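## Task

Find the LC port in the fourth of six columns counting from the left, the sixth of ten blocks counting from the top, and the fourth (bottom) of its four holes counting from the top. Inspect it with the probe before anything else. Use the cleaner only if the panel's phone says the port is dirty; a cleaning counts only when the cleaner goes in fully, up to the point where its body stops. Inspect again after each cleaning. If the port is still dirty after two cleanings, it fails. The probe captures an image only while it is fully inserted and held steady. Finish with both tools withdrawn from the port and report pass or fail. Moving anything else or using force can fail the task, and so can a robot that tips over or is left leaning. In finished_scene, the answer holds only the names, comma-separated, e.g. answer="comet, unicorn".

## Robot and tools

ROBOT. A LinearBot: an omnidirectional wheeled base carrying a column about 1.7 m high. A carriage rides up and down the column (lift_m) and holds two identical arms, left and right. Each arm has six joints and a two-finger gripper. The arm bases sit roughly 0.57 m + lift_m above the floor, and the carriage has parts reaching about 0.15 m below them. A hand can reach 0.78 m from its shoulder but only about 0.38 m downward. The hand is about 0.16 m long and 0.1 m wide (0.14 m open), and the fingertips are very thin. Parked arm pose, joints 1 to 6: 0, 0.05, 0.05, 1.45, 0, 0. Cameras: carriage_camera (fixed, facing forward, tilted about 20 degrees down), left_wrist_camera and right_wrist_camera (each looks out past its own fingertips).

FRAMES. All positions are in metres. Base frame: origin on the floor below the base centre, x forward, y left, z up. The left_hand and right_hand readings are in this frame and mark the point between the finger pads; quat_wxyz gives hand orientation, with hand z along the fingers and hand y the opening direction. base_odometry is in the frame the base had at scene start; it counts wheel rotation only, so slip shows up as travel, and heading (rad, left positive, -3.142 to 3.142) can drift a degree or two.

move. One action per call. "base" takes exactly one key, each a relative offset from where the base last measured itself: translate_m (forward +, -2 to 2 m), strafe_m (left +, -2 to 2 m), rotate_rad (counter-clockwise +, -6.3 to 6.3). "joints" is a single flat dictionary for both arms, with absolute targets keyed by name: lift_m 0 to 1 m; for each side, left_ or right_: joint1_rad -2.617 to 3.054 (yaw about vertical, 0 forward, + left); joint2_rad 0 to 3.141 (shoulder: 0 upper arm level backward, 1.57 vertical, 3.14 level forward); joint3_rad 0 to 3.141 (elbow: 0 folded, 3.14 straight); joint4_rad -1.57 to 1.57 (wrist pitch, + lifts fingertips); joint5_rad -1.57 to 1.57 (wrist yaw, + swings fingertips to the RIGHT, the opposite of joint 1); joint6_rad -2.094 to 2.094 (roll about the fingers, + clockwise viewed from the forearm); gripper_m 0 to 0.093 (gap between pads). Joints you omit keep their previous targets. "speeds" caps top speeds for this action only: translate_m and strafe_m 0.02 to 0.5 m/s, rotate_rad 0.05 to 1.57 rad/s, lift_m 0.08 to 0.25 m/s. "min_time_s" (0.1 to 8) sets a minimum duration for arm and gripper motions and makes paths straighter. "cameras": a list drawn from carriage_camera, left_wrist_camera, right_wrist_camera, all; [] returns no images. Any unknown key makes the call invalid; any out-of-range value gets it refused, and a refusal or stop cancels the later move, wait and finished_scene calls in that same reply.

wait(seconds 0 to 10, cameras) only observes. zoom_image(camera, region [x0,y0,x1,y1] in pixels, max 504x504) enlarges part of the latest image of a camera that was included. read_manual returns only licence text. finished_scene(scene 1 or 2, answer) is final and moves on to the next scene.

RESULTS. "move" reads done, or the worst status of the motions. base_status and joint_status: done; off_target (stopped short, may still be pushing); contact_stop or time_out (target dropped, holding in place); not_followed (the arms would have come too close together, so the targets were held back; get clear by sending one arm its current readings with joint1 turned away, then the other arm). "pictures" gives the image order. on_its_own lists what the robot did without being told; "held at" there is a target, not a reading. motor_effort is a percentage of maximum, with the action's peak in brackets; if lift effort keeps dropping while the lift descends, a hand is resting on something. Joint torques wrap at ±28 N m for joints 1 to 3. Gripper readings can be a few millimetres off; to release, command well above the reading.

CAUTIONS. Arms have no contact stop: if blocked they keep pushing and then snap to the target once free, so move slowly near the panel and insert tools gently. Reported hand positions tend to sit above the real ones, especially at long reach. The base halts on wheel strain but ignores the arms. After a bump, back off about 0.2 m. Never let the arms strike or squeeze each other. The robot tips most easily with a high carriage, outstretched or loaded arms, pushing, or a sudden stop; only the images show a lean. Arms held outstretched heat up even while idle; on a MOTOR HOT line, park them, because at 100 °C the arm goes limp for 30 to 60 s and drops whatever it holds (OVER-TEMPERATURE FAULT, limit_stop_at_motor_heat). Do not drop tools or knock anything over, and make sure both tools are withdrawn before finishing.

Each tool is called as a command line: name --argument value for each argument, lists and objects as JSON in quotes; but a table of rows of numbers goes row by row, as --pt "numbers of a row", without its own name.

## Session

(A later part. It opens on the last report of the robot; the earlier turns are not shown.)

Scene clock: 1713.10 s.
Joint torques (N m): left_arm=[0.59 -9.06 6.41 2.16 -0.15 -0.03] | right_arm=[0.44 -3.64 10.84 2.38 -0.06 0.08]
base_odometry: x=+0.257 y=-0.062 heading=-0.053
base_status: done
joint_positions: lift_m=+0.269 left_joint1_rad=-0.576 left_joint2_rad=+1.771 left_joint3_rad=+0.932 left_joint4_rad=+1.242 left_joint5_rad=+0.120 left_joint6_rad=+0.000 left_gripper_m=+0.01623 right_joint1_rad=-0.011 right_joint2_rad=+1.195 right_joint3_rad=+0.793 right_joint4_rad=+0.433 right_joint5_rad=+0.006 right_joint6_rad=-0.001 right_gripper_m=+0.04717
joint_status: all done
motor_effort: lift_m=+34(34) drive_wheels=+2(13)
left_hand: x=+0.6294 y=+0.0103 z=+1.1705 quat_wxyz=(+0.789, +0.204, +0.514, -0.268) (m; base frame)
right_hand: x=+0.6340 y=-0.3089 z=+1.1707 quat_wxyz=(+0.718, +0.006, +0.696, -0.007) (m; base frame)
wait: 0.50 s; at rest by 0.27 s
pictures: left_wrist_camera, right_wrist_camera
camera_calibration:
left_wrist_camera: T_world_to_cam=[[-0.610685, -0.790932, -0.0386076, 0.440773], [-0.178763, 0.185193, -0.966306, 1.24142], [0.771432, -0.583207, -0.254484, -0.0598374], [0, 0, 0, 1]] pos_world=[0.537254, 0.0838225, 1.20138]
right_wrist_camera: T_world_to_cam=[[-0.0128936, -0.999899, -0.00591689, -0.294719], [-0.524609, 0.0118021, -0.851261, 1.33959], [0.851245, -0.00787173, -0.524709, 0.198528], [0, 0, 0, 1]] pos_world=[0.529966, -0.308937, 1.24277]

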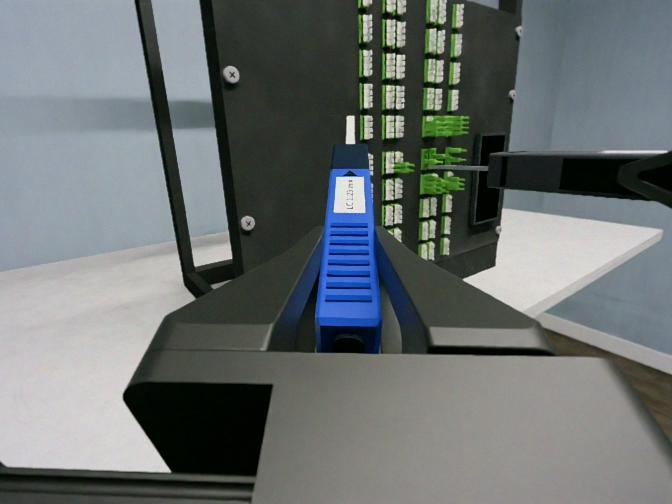

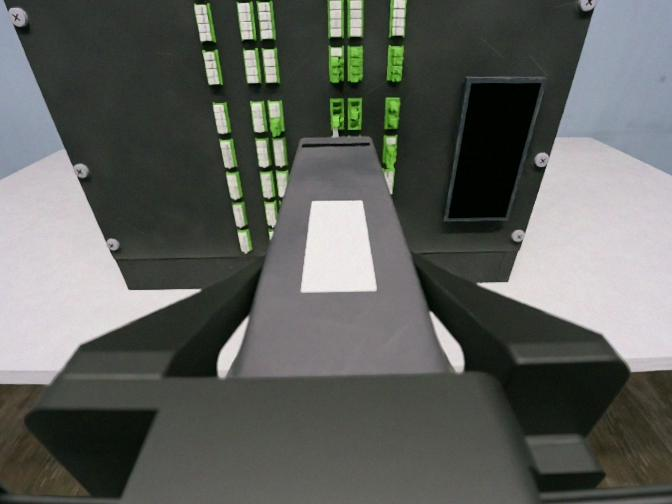

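move --joints '{"right_joint5_rad":0.0185}' --min_time_s 0.5 --cameras '[]'

move --joints '{"right_joint5_rad":0.009}' --min_time_s 0.5 --cameras '["right_wrist_camera","left_wrist_camera"]'

zoom_image --camera "right_wrist_camera" --region '[320, 106, 350, 136]'

zoom_image --camera "left_wrist_camera" --region '[405, 150, 435, 180]'

Scene clock: 1745.20 s.
Joint torques (N m): left_arm=[0.62 -9.09 6.45 2.15 -0.15 -0.03] | right_arm=[0.4 -3.71 10.91 2.38 0.03 0.09]
move: done
base_odometry: x=+0.257 y=-0.062 heading=-0.053
base_status: not commanded
joint_positions: lift_m=+0.269 left_joint1_rad=-0.576 left_joint2_rad=+1.771 left_joint3_rad=+0.932 left_joint4_rad=+1.242 left_joint5_rad=+0.120 left_joint6_rad=+0.000 left_gripper_m=+0.01623 right_joint1_rad=-0.011 right_joint2_rad=+1.195 right_joint3_rad=+0.793 right_joint4_rad=+0.433 right_joint5_rad=+0.009 right_joint6_rad=-0.001 right_gripper_m=+0.04717
joint_status: all done
motor_effort: lift_m=+34(34) drive_wheels=+2(2)
left_hand: x=+0.6294 y=+0.0103 z=+1.1705 quat_wxyz=(+0.789, +0.204, +0.514, -0.268) (m; base frame)
right_hand: x=+0.6340 y=-0.3093 z=+1.1707 quat_wxyz=(+0.718, +0.007, +0.696, -0.007) (m; base frame)
pictures: none
No camera images: "cameras" was empty.

Scene clock: 1746.00 s.
Joint torques (N m): left_arm=[0.62 -9.1 6.45 2.15 -0.15 -0.03] | right_arm=[0.44 -3.7 10.89 2.37 -0.06 0.08]
move: done
base_odometry: x=+0.257 y=-0.062 heading=-0.053
base_status: not commanded
joint_positions: lift_m=+0.269 left_joint1_rad=-0.576 left_joint2_rad=+1.771 left_joint3_rad=+0.932 left_joint4_rad=+1.242 left_joint5_rad=+0.120 left_joint6_rad=+0.000 left_gripper_m=+0.01623 right_joint1_rad=-0.011 right_joint2_rad=+1.195 right_joint3_rad=+0.793 right_joint4_rad=+0.433 right_joint5_rad=+0.009 right_joint6_rad=-0.001 right_gripper_m=+0.04717
joint_status: all done
motor_effort: lift_m=+34(35) drive_wheels=+2(2)
left_hand: x=+0.6294 y=+0.0103 z=+1.1705 quat_wxyz=(+0.789, +0.204, +0.514, -0.268) (m; base frame)
right_hand: x=+0.6340 y=-0.3093 z=+1.1707 quat_wxyz=(+0.718, +0.007, +0.696, -0.007) (m; base frame)
pictures: left_wrist_camera, right_wrist_camera
camera_calibration:
left_wrist_camera: T_world_to_cam=[[-0.610685, -0.790932, -0.0386076, 0.440773], [-0.178763, 0.185193, -0.966306, 1.24142], [0.771432, -0.583207, -0.254484, -0.0598374], [0, 0, 0, 1]] pos_world=[0.537254, 0.0838225, 1.20138]
right_wrist_camera: T_world_to_cam=[[-0.0151399, -0.999868, -0.00594706, -0.293673], [-0.524572, 0.0130062, -0.851267, 1.33995], [0.851232, -0.00976843, -0.524699, 0.197939], [0, 0, 0, 1]] pos_world=[0.529962, -0.309128, 1.24277]

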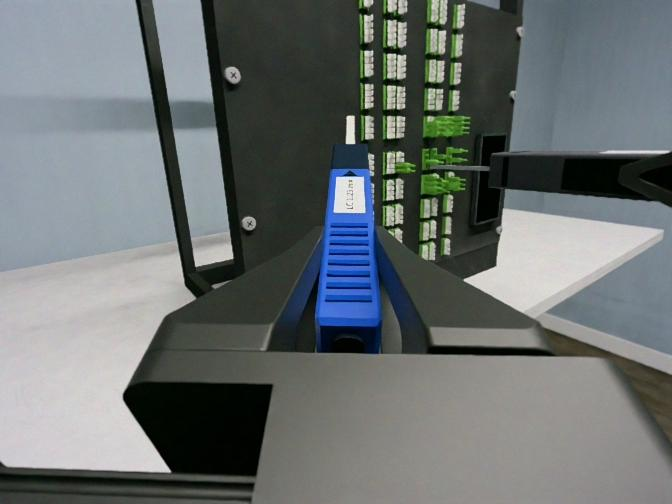

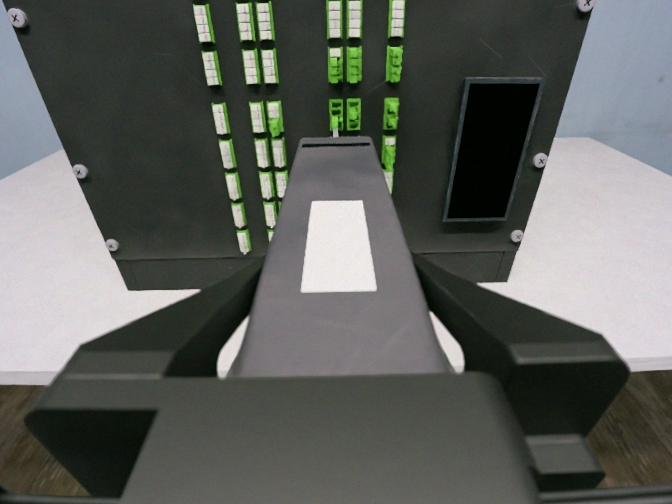

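Scaled by 16.800 from the camera's 672x504 image, which has a finer 960x720 frame.

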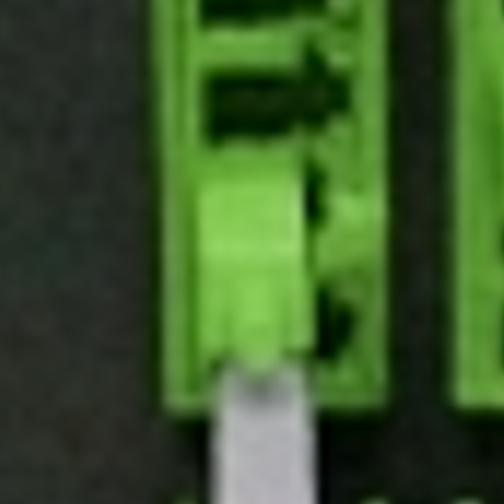

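Scaled by 16.800 from the camera's 672x504 image, which has a finer 960x720 frame.

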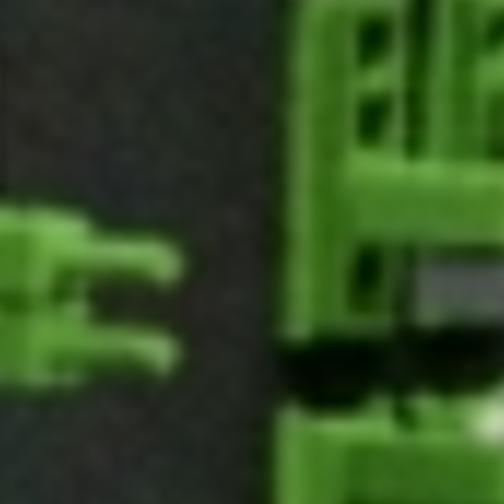

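move --base '{"translate_m":0.003}' --speeds '{"translate_m":0.02}' --cameras '["right_wrist_camera","left_wrist_camera"]'

zoom_image --camera "right_wrist_camera" --region '[320, 106, 350, 136]'

zoom_image --camera "left_wrist_camera" --region '[405, 150, 435, 180]'

Scene clock: 1753.27 s.
Joint torques (N m): left_arm=[0.57 -9.1 6.42 2.14 -0.15 -0.02] | right_arm=[0.43 -3.67 10.96 2.42 -0.04 0.09]
move: done
base_odometry: x=+0.260 y=-0.062 heading=-0.052
base_status: done
joint_positions: lift_m=+0.269 left_joint1_rad=-0.576 left_joint2_rad=+1.771 left_joint3_rad=+0.932 left_joint4_rad=+1.242 left_joint5_rad=+0.120 left_joint6_rad=+0.000 left_gripper_m=+0.01623 right_joint1_rad=-0.011 right_joint2_rad=+1.195 right_joint3_rad=+0.793 right_joint4_rad=+0.433 right_joint5_rad=+0.009 right_joint6_rad=-0.001 right_gripper_m=+0.04717
joint_status: not commanded
motor_effort: lift_m=+34(34) drive_wheels=-6(10)
left_hand: x=+0.6294 y=+0.0103 z=+1.1705 quat_wxyz=(+0.789, +0.204, +0.513, -0.268) (m; base frame)
right_hand: x=+0.6340 y=-0.3093 z=+1.1707 quat_wxyz=(+0.718, +0.007, +0.696, -0.007) (m; base frame)
pictures: left_wrist_camera, right_wrist_camera
camera_calibration:
left_wrist_camera: T_world_to_cam=[[-0.610629, -0.790973, -0.0386474, 0.440734], [-0.178439, 0.184973, -0.966408, 1.24137], [0.771551, -0.583221, -0.25409, -0.0602964], [0, 0, 0, 1]] pos_world=[0.537155, 0.0838223, 1.20138]
right_wrist_camera: T_world_to_cam=[[-0.0151399, -0.999868, -0.00594706, -0.293673], [-0.524572, 0.0130062, -0.851267, 1.33995], [0.851232, -0.00976843, -0.524699, 0.197939], [0, 0, 0, 1]] pos_world=[0.529962, -0.309128, 1.24277]

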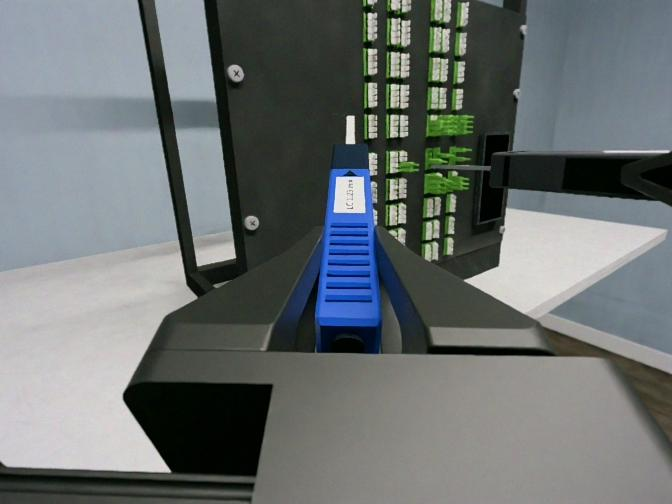

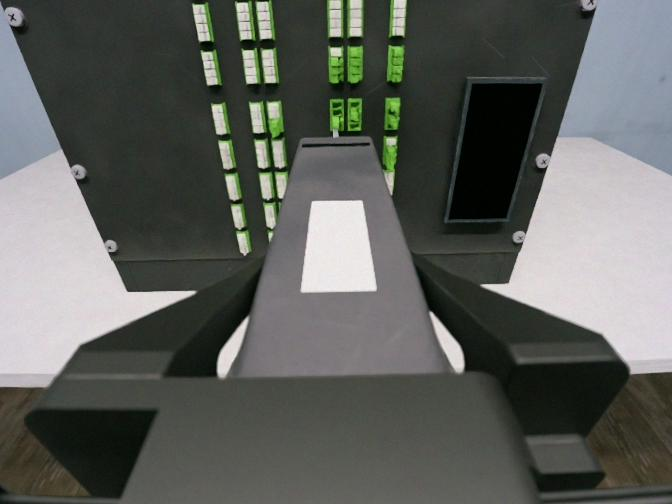

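Scaled by 16.800 from the camera's 672x504 image, which has a finer 960x720 frame.

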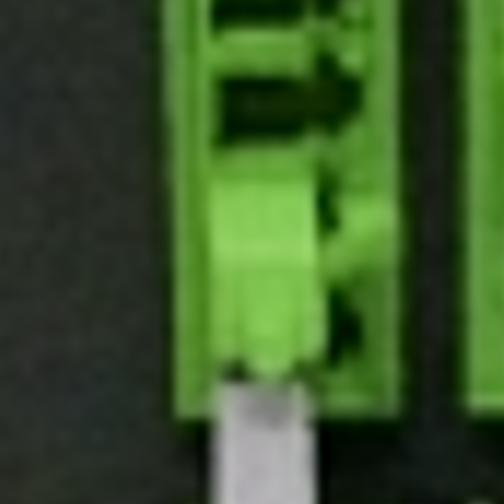

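Scaled by 16.800 from the camera's 672x504 image, which has a finer 960x720 frame.

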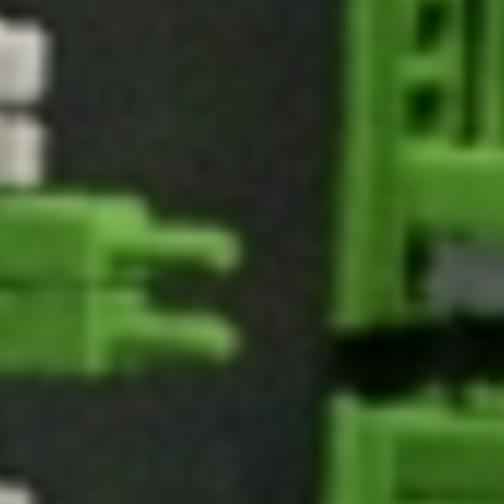

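zoom_image --camera "left_wrist_camera" --region '[422, 152, 446, 176]'

Scaled by 21.000 from the camera's 672x504 image, which has a finer 960x720 frame.

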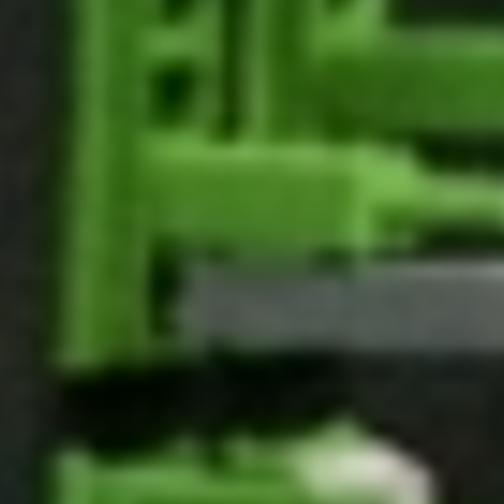

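move --base '{"translate_m":0.004}' --speeds '{"translate_m":0.02}' --cameras '["right_wrist_camera","left_wrist_camera"]'

zoom_image --camera "right_wrist_camera" --region '[320, 106, 350, 136]'

zoom_image --camera "left_wrist_camera" --region '[422, 152, 446, 176]'

Scene clock: 1789.60 s.
Joint torques (N m): left_arm=[0.58 -9.24 6.37 2.15 -0.15 -0.03] | right_arm=[0.44 -3.64 10.86 2.39 -0.07 0.09]
move: done
base_odometry: x=+0.264 y=-0.062 heading=-0.052
base_status: done
joint_positions: lift_m=+0.269 left_joint1_rad=-0.576 left_joint2_rad=+1.771 left_joint3_rad=+0.932 left_joint4_rad=+1.242 left_joint5_rad=+0.120 left_joint6_rad=+0.000 left_gripper_m=+0.01623 right_joint1_rad=-0.011 right_joint2_rad=+1.195 right_joint3_rad=+0.793 right_joint4_rad=+0.433 right_joint5_rad=+0.010 right_joint6_rad=-0.001 right_gripper_m=+0.04717
joint_status: not commanded
motor_effort: lift_m=+34(34) drive_wheels=+2(12)
left_hand: x=+0.6294 y=+0.0103 z=+1.1705 quat_wxyz=(+0.789, +0.204, +0.514, -0.268) (m; base frame)
right_hand: x=+0.6340 y=-0.3096 z=+1.1706 quat_wxyz=(+0.718, +0.007, +0.696, -0.008) (m; base frame)
pictures: left_wrist_camera, right_wrist_camera
camera_calibration:
left_wrist_camera: T_world_to_cam=[[-0.610685, -0.790932, -0.0386076, 0.440769], [-0.178763, 0.185193, -0.966306, 1.24132], [0.771432, -0.583207, -0.254484, -0.0598628], [0, 0, 0, 1]] pos_world=[0.537254, 0.0838225, 1.20128]
right_wrist_camera: T_world_to_cam=[[-0.0167223, -0.999842, -0.00603116, -0.292815], [-0.524921, 0.0139128, -0.851037, 1.34013], [0.850987, -0.0110654, -0.525071, 0.198132], [0, 0, 0, 1]] pos_world=[0.529959, -0.309221, 1.24277]

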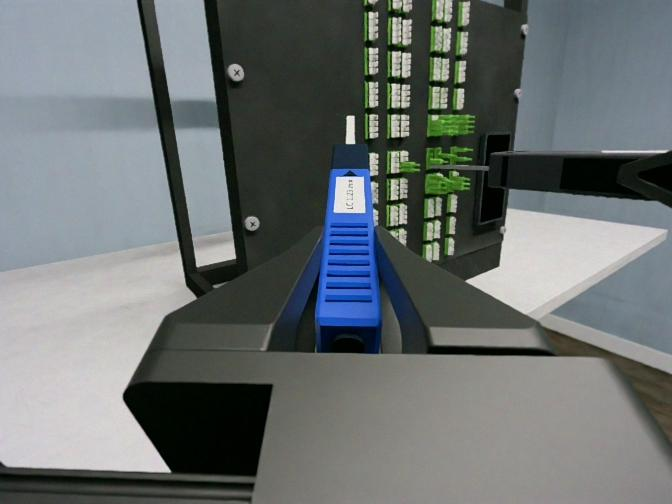

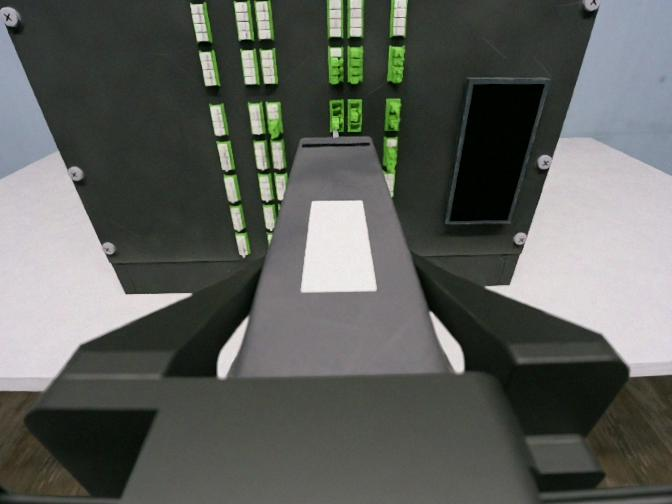

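Scaled by 16.800 from the camera's 672x504 image, which has a finer 960x720 frame.

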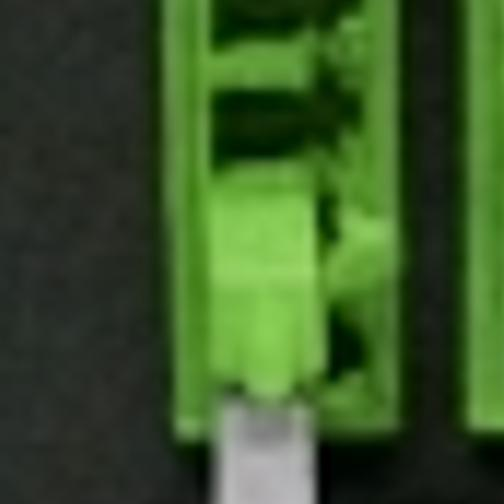

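Scaled by 21.000 from the camera's 672x504 image, which has a finer 960x720 frame.

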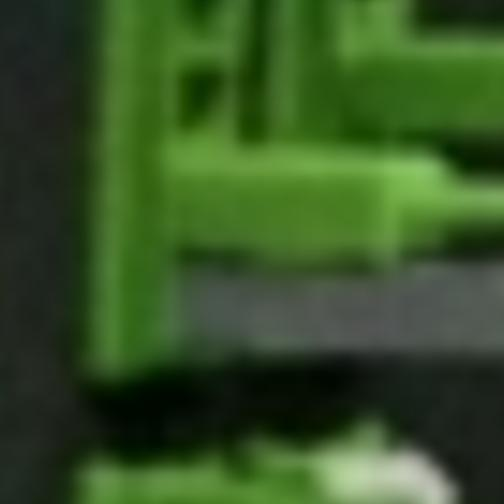

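move --base '{"translate_m":0.004}' --speeds '{"translate_m":0.02}' --cameras '["right_wrist_camera","left_wrist_camera"]'

zoom_image --camera "right_wrist_camera" --region '[320, 106, 350, 136]'

zoom_image --camera "left_wrist_camera" --region '[422, 152, 446, 176]'

Scene clock: 1795.77 s.
Joint torques (N m): left_arm=[0.57 -9.06 6.48 2.19 -0.15 -0.03] | right_arm=[0.36 -3.69 10.91 2.38 -0.08 0.1]
move: done
base_odometry: x=+0.268 y=-0.062 heading=-0.051
base_status: done
joint_positions: lift_m=+0.269 left_joint1_rad=-0.576 left_joint2_rad=+1.771 left_joint3_rad=+0.932 left_joint4_rad=+1.241 left_joint5_rad=+0.120 left_joint6_rad=+0.000 left_gripper_m=+0.01623 right_joint1_rad=-0.011 right_joint2_rad=+1.195 right_joint3_rad=+0.793 right_joint4_rad=+0.432 right_joint5_rad=+0.010 right_joint6_rad=-0.001 right_gripper_m=+0.04717
joint_status: not commanded
motor_effort: lift_m=+34(34) drive_wheels=+2(9)
left_hand: x=+0.6295 y=+0.0103 z=+1.1704 quat_wxyz=(+0.789, +0.204, +0.514, -0.268) (m; base frame)
right_hand: x=+0.6340 y=-0.3096 z=+1.1705 quat_wxyz=(+0.718, +0.007, +0.696, -0.008) (m; base frame)
pictures: left_wrist_camera, right_wrist_camera
camera_calibration:
left_wrist_camera: T_world_to_cam=[[-0.610676, -0.79094, -0.0385894, 0.440664], [-0.179027, 0.185366, -0.966224, 1.24137], [0.771378, -0.583141, -0.254799, -0.0595197], [0, 0, 0, 1]] pos_world=[0.537254, 0.0837227, 1.20128]
right_wrist_camera: T_world_to_cam=[[-0.0170836, -0.999836, -0.00603662, -0.292614], [-0.52522, 0.0141112, -0.850849, 1.34003], [0.850795, -0.011365, -0.525375, 0.198469], [0, 0, 0, 1]] pos_world=[0.529958, -0.30922, 1.24267]

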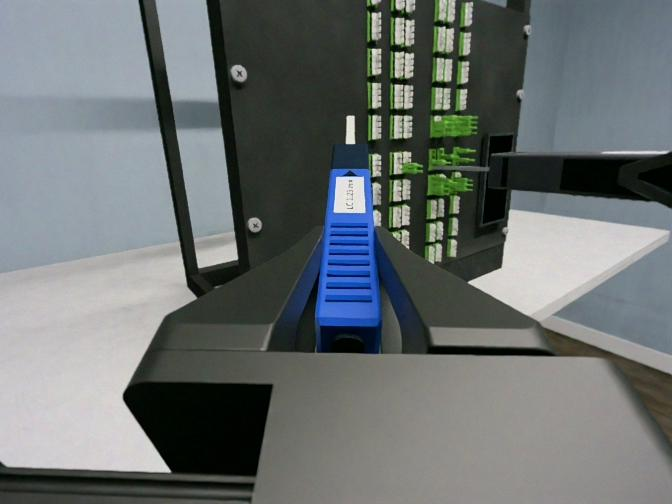

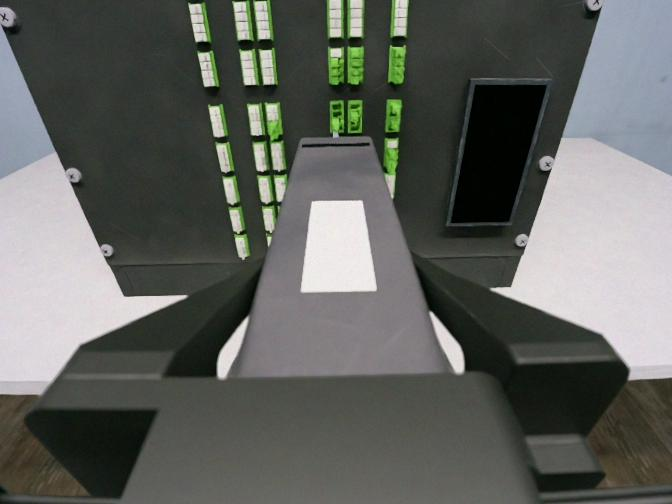

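Scaled by 16.800 from the camera's 672x504 image, which has a finer 960x720 frame.

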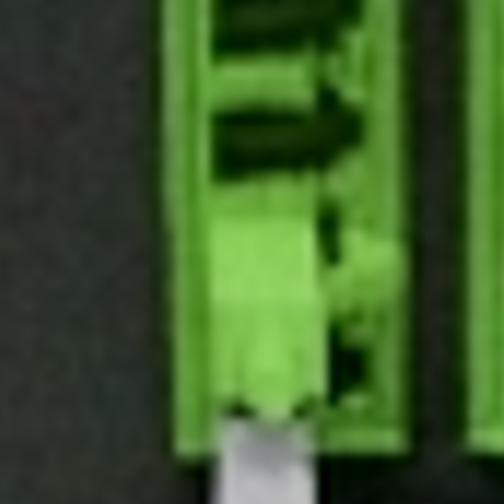

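Scaled by 21.000 from the camera's 672x504 image, which has a finer 960x720 frame.

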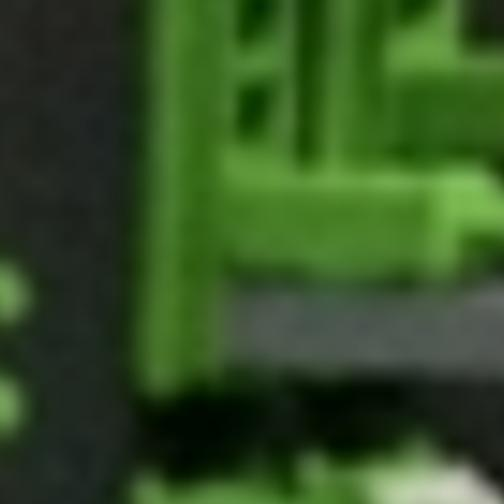

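move --base '{"translate_m":0.004}' --speeds '{"translate_m":0.02}' --cameras '["right_wrist_camera"]'

move --base '{"translate_m":0.004}' --speeds '{"translate_m":0.02}' --cameras '["right_wrist_camera","left_wrist_camera"]'

zoom_image --camera "right_wrist_camera" --region '[320, 106, 350, 136]'

zoom_image --camera "left_wrist_camera" --region '[422, 152, 446, 176]'

Scene clock: 1804.10 s.
Joint torques (N m): left_arm=[0.68 -9.17 6.42 2.14 -0.16 -0.03] | right_arm=[0.42 -3.63 10.95 2.38 -0.13 0.1]
move: done
base_odometry: x=+0.272 y=-0.062 heading=-0.051
base_status: done
joint_positions: lift_m=+0.269 left_joint1_rad=-0.576 left_joint2_rad=+1.771 left_joint3_rad=+0.932 left_joint4_rad=+1.241 left_joint5_rad=+0.120 left_joint6_rad=+0.000 left_gripper_m=+0.01623 right_joint1_rad=-0.011 right_joint2_rad=+1.195 right_joint3_rad=+0.793 right_joint4_rad=+0.432 right_joint5_rad=+0.012 right_joint6_rad=-0.001 right_gripper_m=+0.04717
joint_status: not commanded
motor_effort: lift_m=+34(34) drive_wheels=+2(11)
left_hand: x=+0.6295 y=+0.0103 z=+1.1704 quat_wxyz=(+0.789, +0.204, +0.514, -0.268) (m; base frame)
right_hand: x=+0.6340 y=-0.3100 z=+1.1704 quat_wxyz=(+0.718, +0.008, +0.696, -0.009) (m; base frame)
pictures: right_wrist_camera
camera_calibration:
right_wrist_camera: T_world_to_cam=[[-0.0189734, -0.999802, -0.00604737, -0.291679], [-0.525488, 0.0151176, -0.850667, 1.34031], [0.850589, -0.0129622, -0.525671, 0.198368], [0, 0, 0, 1]] pos_world=[0.530054, -0.309312, 1.24267]

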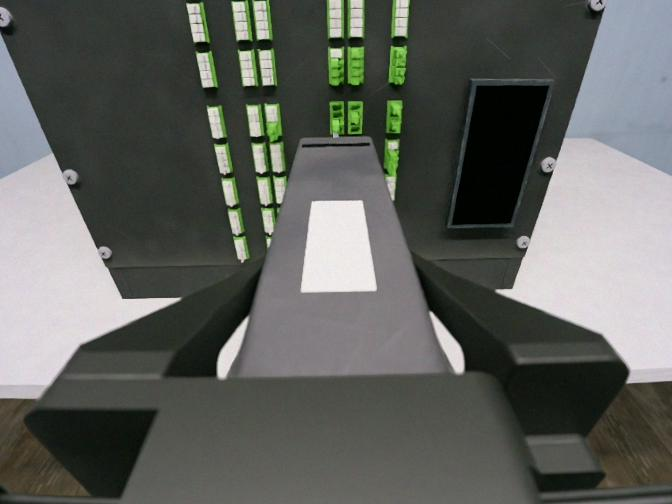

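Scene clock: 1804.83 s.
Joint torques (N m): left_arm=[0.54 -9.07 6.31 2.18 -0.15 -0.03] | right_arm=[0.29 -3.79 10.91 2.39 -0.15 0.1]
move: done
base_odometry: x=+0.276 y=-0.062 heading=-0.050
base_status: done
joint_positions: lift_m=+0.269 left_joint1_rad=-0.576 left_joint2_rad=+1.771 left_joint3_rad=+0.932 left_joint4_rad=+1.241 left_joint5_rad=+0.120 left_joint6_rad=+0.000 left_gripper_m=+0.01623 right_joint1_rad=-0.011 right_joint2_rad=+1.195 right_joint3_rad=+0.793 right_joint4_rad=+0.432 right_joint5_rad=+0.015 right_joint6_rad=-0.001 right_gripper_m=+0.04717
joint_status: not commanded
motor_effort: lift_m=+34(35) drive_wheels=+2(10)
left_hand: x=+0.6295 y=+0.0103 z=+1.1704 quat_wxyz=(+0.789, +0.204, +0.514, -0.268) (m; base frame)
right_hand: x=+0.6342 y=-0.3104 z=+1.1701 quat_wxyz=(+0.717, +0.009, +0.697, -0.009) (m; base frame)
pictures: left_wrist_camera, right_wrist_camera
camera_calibration:
left_wrist_camera: T_world_to_cam=[[-0.610676, -0.79094, -0.0385894, 0.440664], [-0.179027, 0.185366, -0.966224, 1.24137], [0.771378, -0.583141, -0.254799, -0.0595197], [0, 0, 0, 1]] pos_world=[0.537254, 0.0837227, 1.20128]
right_wrist_camera: T_world_to_cam=[[-0.021279, -0.999755, -0.00614396, -0.290511], [-0.526165, 0.0164241, -0.850224, 1.34038], [0.850116, -0.0148592, -0.526386, 0.198596], [0, 0, 0, 1]] pos_world=[0.530249, -0.309503, 1.24237]

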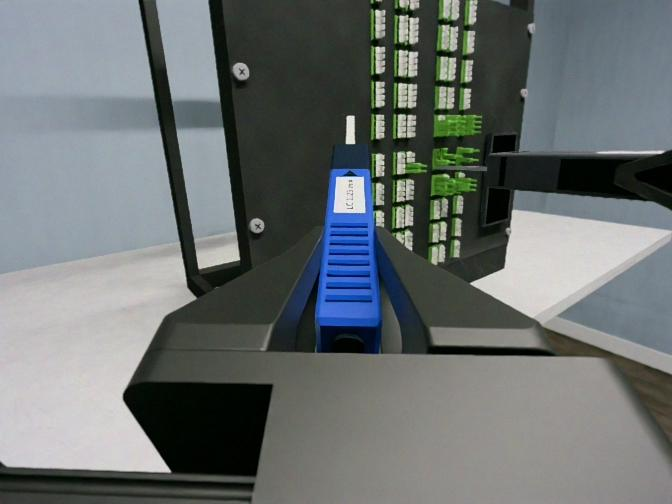

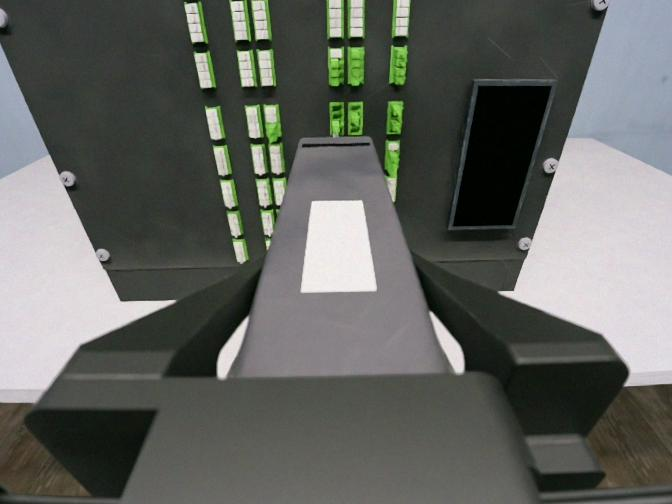

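Scaled by 16.800 from the camera's 672x504 image, which has a finer 960x720 frame.

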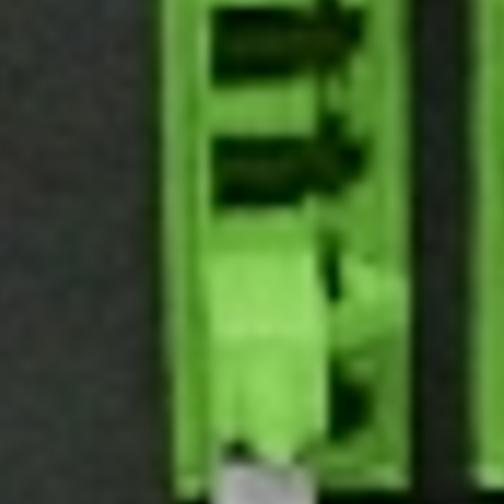

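Scaled by 21.000 from the camera's 672x504 image, which has a finer 960x720 frame.

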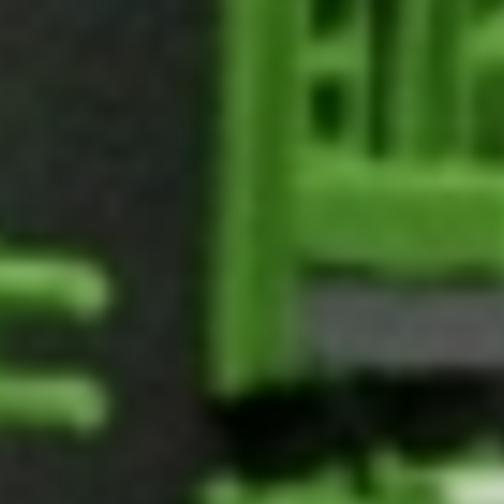

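move --base '{"translate_m":0.004}' --speeds '{"translate_m":0.02}' --cameras '[]'

wait --seconds 2 --cameras '["right_wrist_camera"]'

Scene clock: 1809.30 s.
Joint torques (N m): left_arm=[0.59 -9.16 6.56 2.18 -0.15 -0.03] | right_arm=[0.44 -2.51 10.92 2.61 -0.12 0.09]
move: done
base_odometry: x=+0.280 y=-0.062 heading=-0.050
base_status: done
joint_positions: lift_m=+0.269 left_joint1_rad=-0.576 left_joint2_rad=+1.771 left_joint3_rad=+0.932 left_joint4_rad=+1.242 left_joint5_rad=+0.120 left_joint6_rad=+0.000 left_gripper_m=+0.01623 right_joint1_rad=-0.011 right_joint2_rad=+1.179 right_joint3_rad=+0.793 right_joint4_rad=+0.409 right_joint5_rad=+0.015 right_joint6_rad=-0.001 right_gripper_m=+0.04717
joint_status: not commanded
motor_effort: lift_m=+34(34) drive_wheels=+3(9)
left_hand: x=+0.6294 y=+0.0103 z=+1.1705 quat_wxyz=(+0.789, +0.204, +0.514, -0.268) (m; base frame)
right_hand: x=+0.6308 y=-0.3105 z=+1.1709 quat_wxyz=(+0.715, +0.009, +0.699, -0.010) (m; base frame)
pictures: none
No camera images: "cameras" was empty.

Scene clock: 1811.30 s.
Joint torques (N m): left_arm=[0.64 -9.11 6.45 2.15 -0.15 -0.03] | right_arm=[0.43 -2.39 10.92 2.6 -0.13 0.09]
base_odometry: x=+0.280 y=-0.062 heading=-0.050
base_status: done
joint_positions: lift_m=+0.269 left_joint1_rad=-0.576 left_joint2_rad=+1.771 left_joint3_rad=+0.932 left_joint4_rad=+1.242 left_joint5_rad=+0.120 left_joint6_rad=+0.000 left_gripper_m=+0.01623 right_joint1_rad=-0.011 right_joint2_rad=+1.179 right_joint3_rad=+0.793 right_joint4_rad=+0.409 right_joint5_rad=+0.015 right_joint6_rad=-0.001 right_gripper_m=+0.04717
joint_status: not commanded
motor_effort: lift_m=+35(34) drive_wheels=+3(9)
left_hand: x=+0.6294 y=+0.0103 z=+1.1705 quat_wxyz=(+0.789, +0.204, +0.514, -0.268) (m; base frame)
right_hand: x=+0.6308 y=-0.3105 z=+1.1709 quat_wxyz=(+0.715, +0.009, +0.699, -0.010) (m; base frame)
wait: 2.00 s; at rest by 0.27 s
pictures: right_wrist_camera
camera_calibration:
right_wrist_camera: T_world_to_cam=[[-0.0220939, -0.999737, -0.00610453, -0.290172], [-0.531938, 0.0169252, -0.846614, 1.33891], [0.846495, -0.0154578, -0.532172, 0.21071], [0, 0, 0, 1]] pos_world=[0.52744, -0.309499, 1.2439]

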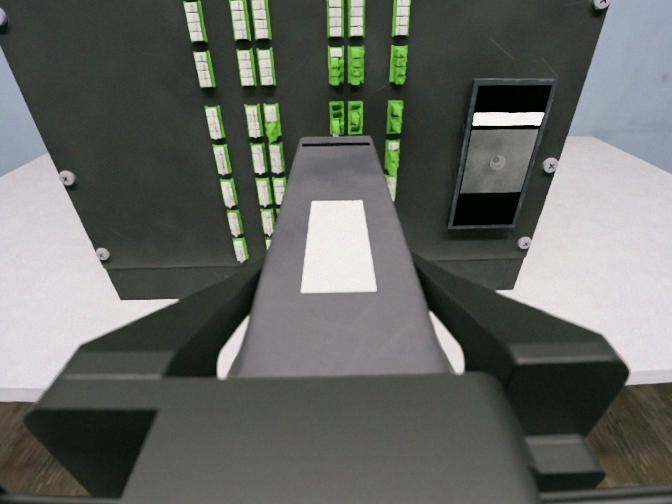

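Image appeared.

zoom_image --camera "right_wrist_camera" --region '[440, 70, 570, 240]'

zoom_image --camera "right_wrist_camera" --region '[475, 140, 520, 185]'

Scaled by 2.965 from the camera's 672x504 image, which has a finer 960x720 frame.

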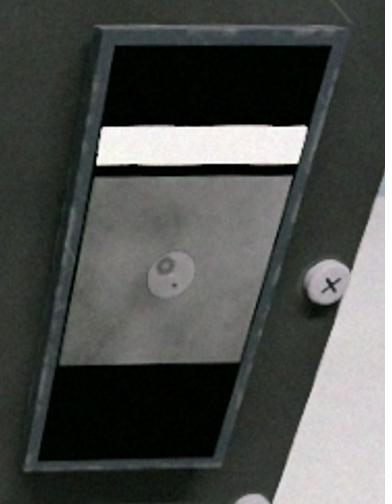

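Scaled by 11.200 from the camera's 672x504 image, which has a finer 960x720 frame.

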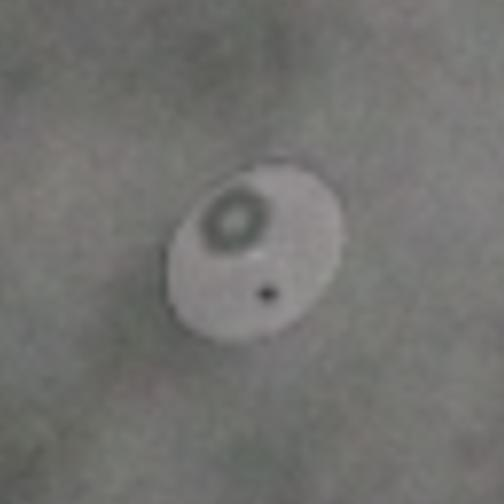

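move --base '{"translate_m":-0.03}' --speeds '{"translate_m":0.03}' --cameras '[]'

move --base '{"translate_m":-0.15}' --speeds '{"translate_m":0.1}' --cameras '["right_wrist_camera"]'

move --joints '{"lift_m":0.2605,"left_joint1_rad":0.008,"left_joint2_rad":1.188,"left_joint3_rad":0.83,"left_joint4_rad":0.402,"left_joint5_rad":0.0,"left_joint6_rad":0.0,"right_joint1_rad":0.576,"right_joint2_rad":1.768,"right_joint3_rad":0.928,"right_joint4_rad":1.25,"right_joint5_rad":-0.12,"right_joint6_rad":0.0}' --min_time_s 5 --cameras '["left_wrist_camera","carriage_camera"]'

Scene clock: 1825.83 s.
Joint torques (N m): left_arm=[0.69 -9.26 6.38 2.16 -0.15 -0.03] | right_arm=[0.34 -4.7 11.11 2.37 -0.15 0.09]
move: done
base_odometry: x=+0.250 y=-0.061 heading=-0.050
base_status: done
joint_positions: lift_m=+0.269 left_joint1_rad=-0.576 left_joint2_rad=+1.771 left_joint3_rad=+0.932 left_joint4_rad=+1.242 left_joint5_rad=+0.120 left_joint6_rad=+0.000 left_gripper_m=+0.01623 right_joint1_rad=-0.011 right_joint2_rad=+1.207 right_joint3_rad=+0.793 right_joint4_rad=+0.438 right_joint5_rad=+0.017 right_joint6_rad=-0.001 right_gripper_m=+0.04717
joint_status: not commanded
motor_effort: lift_m=+34(34) drive_wheels=-5(13)
left_hand: x=+0.6295 y=+0.0105 z=+1.1705 quat_wxyz=(+0.789, +0.204, +0.514, -0.268) (m; base frame)
right_hand: x=+0.6366 y=-0.3107 z=+1.1669 quat_wxyz=(+0.715, +0.009, +0.699, -0.010) (m; base frame)
pictures: none
No camera images: "cameras" was empty.

Scene clock: 1828.10 s.
Joint torques (N m): left_arm=[0.61 -9.06 6.43 2.19 -0.16 -0.03] | right_arm=[0.4 -4.85 10.89 2.41 -0.14 0.09]
move: done
base_odometry: x=+0.100 y=-0.053 heading=-0.050
base_status: done
joint_positions: lift_m=+0.269 left_joint1_rad=-0.576 left_joint2_rad=+1.771 left_joint3_rad=+0.932 left_joint4_rad=+1.241 left_joint5_rad=+0.120 left_joint6_rad=+0.000 left_gripper_m=+0.01623 right_joint1_rad=-0.011 right_joint2_rad=+1.207 right_joint3_rad=+0.793 right_joint4_rad=+0.435 right_joint5_rad=+0.017 right_joint6_rad=-0.001 right_gripper_m=+0.04717
joint_status: not commanded
motor_effort: lift_m=+34(35) drive_wheels=-3(19)
left_hand: x=+0.6296 y=+0.0104 z=+1.1702 quat_wxyz=(+0.789, +0.204, +0.514, -0.268) (m; base frame)
right_hand: x=+0.6366 y=-0.3107 z=+1.1662 quat_wxyz=(+0.714, +0.009, +0.700, -0.010) (m; base frame)
pictures: right_wrist_camera
camera_calibration:
right_wrist_camera: T_world_to_cam=[[-0.023268, -0.999711, -0.00604749, -0.2897], [-0.533201, 0.0175266, -0.845807, 1.3381], [0.845668, -0.0164557, -0.533455, 0.205046], [0, 0, 0, 1]] pos_world=[0.533337, -0.309695, 1.23941]

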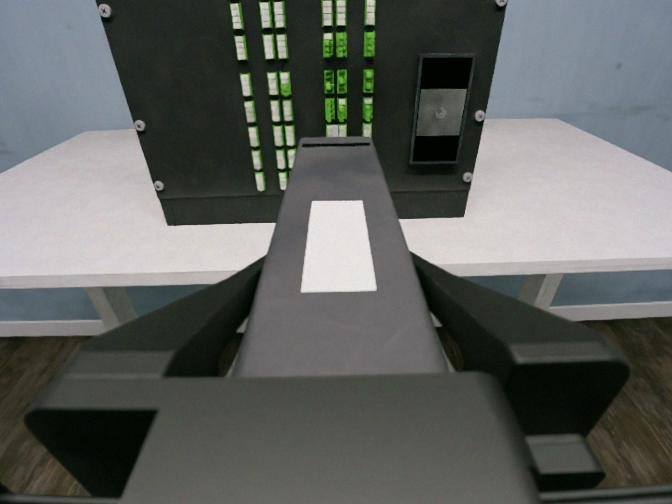

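Scene clock: 1833.40 s.
Joint torques (N m): left_arm=[1.24 -6.42 7.12 2.36 -0.24 -0.02] | right_arm=[1.13 -6.35 11.32 2.28 -0.15 0.01]
move: off_target
base_odometry: x=+0.101 y=-0.053 heading=-0.050
base_status: not commanded
joint_positions: lift_m=+0.260 left_joint1_rad=+0.001 left_joint2_rad=+1.206 left_joint3_rad=+0.841 left_joint4_rad=+0.405 left_joint5_rad=+0.010 left_joint6_rad=+0.000 left_gripper_m=+0.01623 right_joint1_rad=+0.570 right_joint2_rad=+1.765 right_joint3_rad=+0.883 right_joint4_rad=+1.169 right_joint5_rad=-0.112 right_joint6_rad=-0.001 right_gripper_m=+0.04717
joint_status: right_joint4_rad off_target (ended at +1.169, target +1.250); the others done
motor_effort: lift_m=+36(37) drive_wheels=-3(3)
left_hand: x=+0.6382 y=+0.3017 z=+1.1748 quat_wxyz=(+0.721, +0.004, +0.693, -0.003) (m; base frame)
right_hand: x=+0.6336 y=-0.0133 z=+1.1275 quat_wxyz=(+0.758, -0.211, +0.561, +0.256) (m; base frame)
pictures: carriage_camera, left_wrist_camera
camera_calibration:
carriage_camera: T_world_to_cam=[[0.0407286, -0.998992, -0.0188871, 0.0152806], [-0.3578, 0.00306708, -0.933793, 1.21874], [0.93291, 0.0447899, -0.357314, 0.336958], [0, 0, 0, 1]] pos_world=[0.121091, -0.00356507, 1.25874]
left_wrist_camera: T_world_to_cam=[[0.0202924, -0.99979, -0.00299002, 0.295179], [-0.580364, -0.00934415, -0.814304, 1.32959], [0.814104, 0.0182595, -0.580432, 0.278721], [0, 0, 0, 1]] pos_world=[0.538748, 0.302451, 1.24535]

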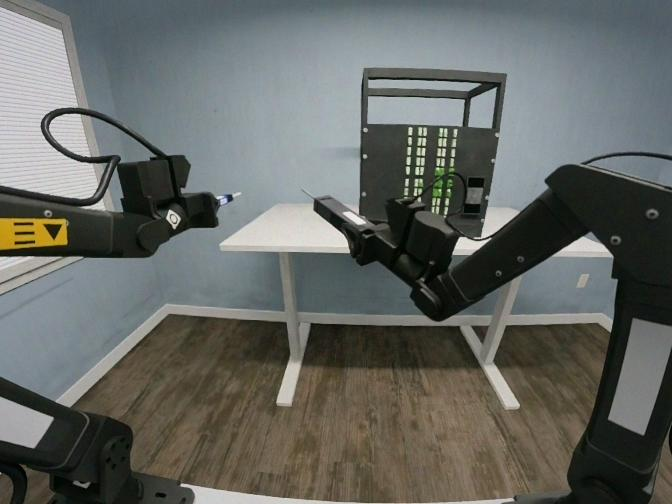

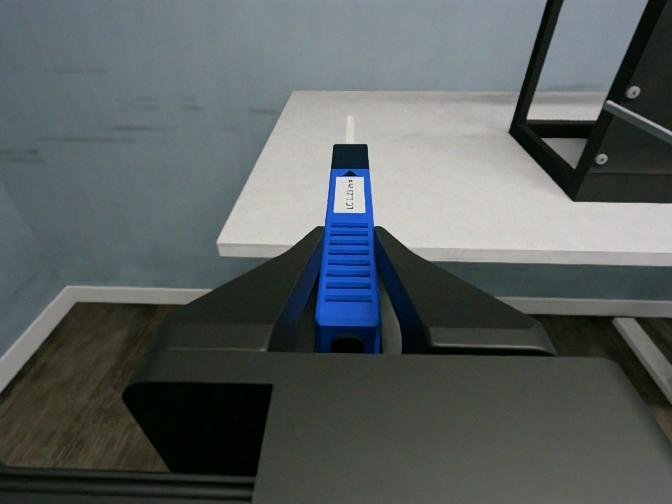

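move --base '{"strafe_m":-0.612}' --speeds '{"strafe_m":0.18}' --cameras '["left_wrist_camera","right_wrist_camera"]'

zoom_image --camera "left_wrist_camera" --region '[300, 60, 400, 160]'

Scene clock: 1863.47 s.
Joint torques (N m): left_arm=[0.99 -6.42 7.13 2.38 -0.19 -0.02] | right_arm=[0.7 -6.38 11.4 2.27 -0.1 0.01]
move: done
base_odometry: x=+0.069 y=-0.664 heading=-0.051
base_status: done
joint_positions: lift_m=+0.260 left_joint1_rad=+0.004 left_joint2_rad=+1.206 left_joint3_rad=+0.841 left_joint4_rad=+0.402 left_joint5_rad=+0.007 left_joint6_rad=+0.000 left_gripper_m=+0.01623 right_joint1_rad=+0.574 right_joint2_rad=+1.765 right_joint3_rad=+0.883 right_joint4_rad=+1.172 right_joint5_rad=-0.115 right_joint6_rad=-0.001 right_gripper_m=+0.04717
joint_status: not commanded
motor_effort: lift_m=+36(36) drive_wheels=-4(10)
left_hand: x=+0.6382 y=+0.3036 z=+1.1742 quat_wxyz=(+0.720, +0.001, +0.694, -0.001) (m; base frame)
right_hand: x=+0.6317 y=-0.0110 z=+1.1281 quat_wxyz=(+0.758, -0.214, +0.559, +0.259) (m; base frame)
pictures: left_wrist_camera, right_wrist_camera
camera_calibration:
left_wrist_camera: T_world_to_cam=[[0.0267819, -0.999637, -0.00286488, 0.29278], [-0.582452, -0.0132756, -0.812756, 1.32978], [0.812424, 0.0234358, -0.582597, 0.280332], [0, 0, 0, 1]] pos_world=[0.538945, 0.303757, 1.24495]
right_wrist_camera: T_world_to_cam=[[0.636665, -0.770609, 0.0286357, -0.443893], [-0.206971, -0.206532, -0.956299, 1.21401], [0.742847, 0.602915, -0.290985, -0.00798773], [0, 0, 0, 1]] pos_world=[0.53981, -0.0865194, 1.17135]

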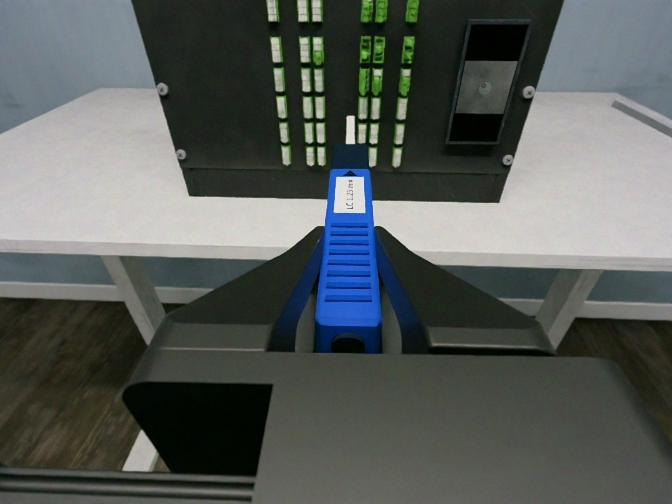

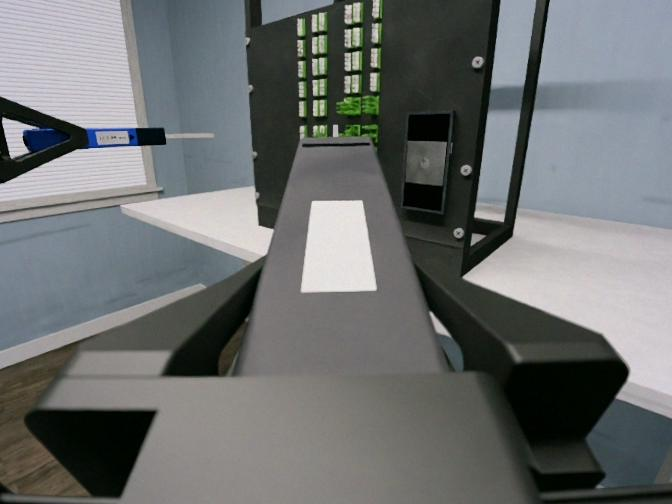

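Scaled by 5.040 from the camera's 672x504 image, which has a finer 960x720 frame.

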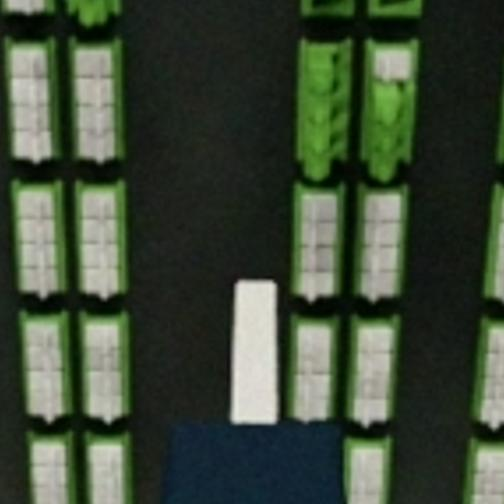

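move --base '{"translate_m":0.2}' --speeds '{"translate_m":0.12}' --cameras '["left_wrist_camera","right_wrist_camera"]'

zoom_image --camera "left_wrist_camera" --region '[310, 85, 390, 165]'

Scene clock: 1878.43 s.
Joint torques (N m): left_arm=[1.01 -5.96 7.3 2.41 -0.2 -0.02] | right_arm=[0.66 -6.5 11.26 2.24 -0.09 0.01]
move: done
base_odometry: x=+0.269 y=-0.675 heading=-0.051
base_status: done
joint_positions: lift_m=+0.260 left_joint1_rad=+0.004 left_joint2_rad=+1.201 left_joint3_rad=+0.841 left_joint4_rad=+0.399 left_joint5_rad=+0.007 left_joint6_rad=+0.000 left_gripper_m=+0.01623 right_joint1_rad=+0.575 right_joint2_rad=+1.767 right_joint3_rad=+0.883 right_joint4_rad=+1.177 right_joint5_rad=-0.117 right_joint6_rad=-0.001 right_gripper_m=+0.04717
joint_status: not commanded
motor_effort: lift_m=+36(36) drive_wheels=-6(13)
left_hand: x=+0.6371 y=+0.3036 z=+1.1753 quat_wxyz=(+0.721, +0.001, +0.693, -0.001) (m; base frame)
right_hand: x=+0.6314 y=-0.0105 z=+1.1283 quat_wxyz=(+0.759, -0.214, +0.557, +0.260) (m; base frame)
pictures: left_wrist_camera, right_wrist_camera
camera_calibration:
left_wrist_camera: T_world_to_cam=[[0.026785, -0.999637, -0.00282543, 0.292761], [-0.581166, -0.0132724, -0.813677, 1.33041], [0.813344, 0.0234364, -0.581311, 0.27971], [0, 0, 0, 1]] pos_world=[0.537847, 0.303757, 1.24595]
right_wrist_camera: T_world_to_cam=[[0.638057, -0.769432, 0.0292994, -0.444903], [-0.20427, -0.205835, -0.95703, 1.21337], [0.7424, 0.604654, -0.288506, -0.0104985], [0, 0, 0, 1]] pos_world=[0.539522, -0.0862201, 1.17124]

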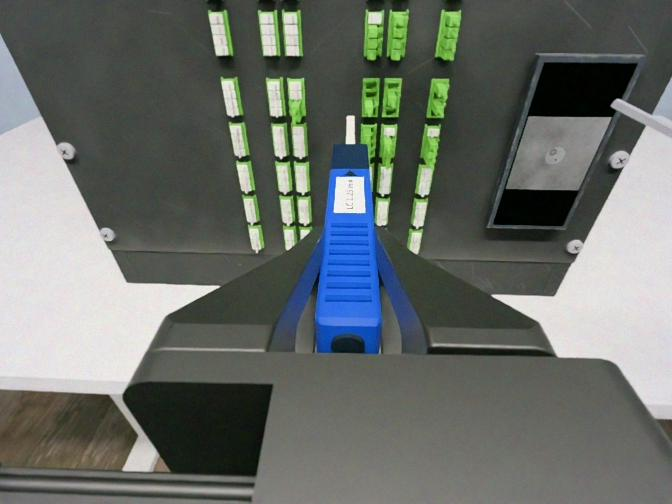

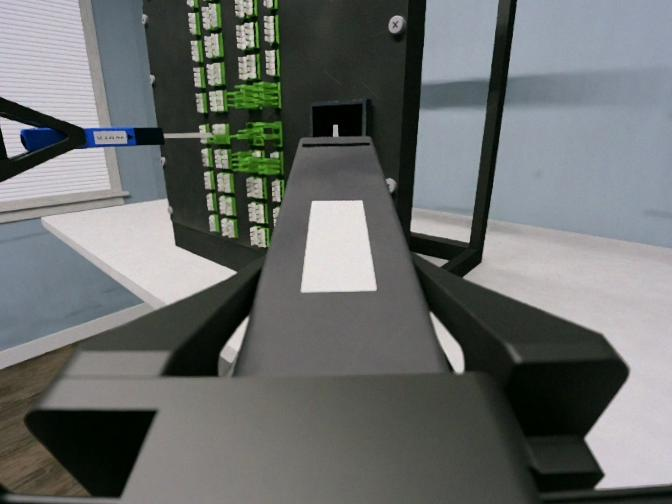

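Scaled by 6.300 from the camera's 672x504 image, which has a finer 960x720 frame.

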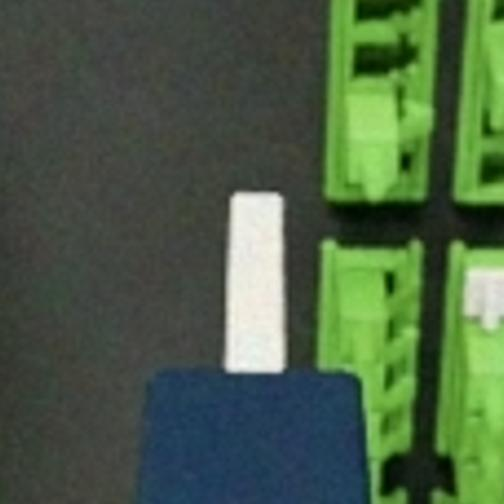

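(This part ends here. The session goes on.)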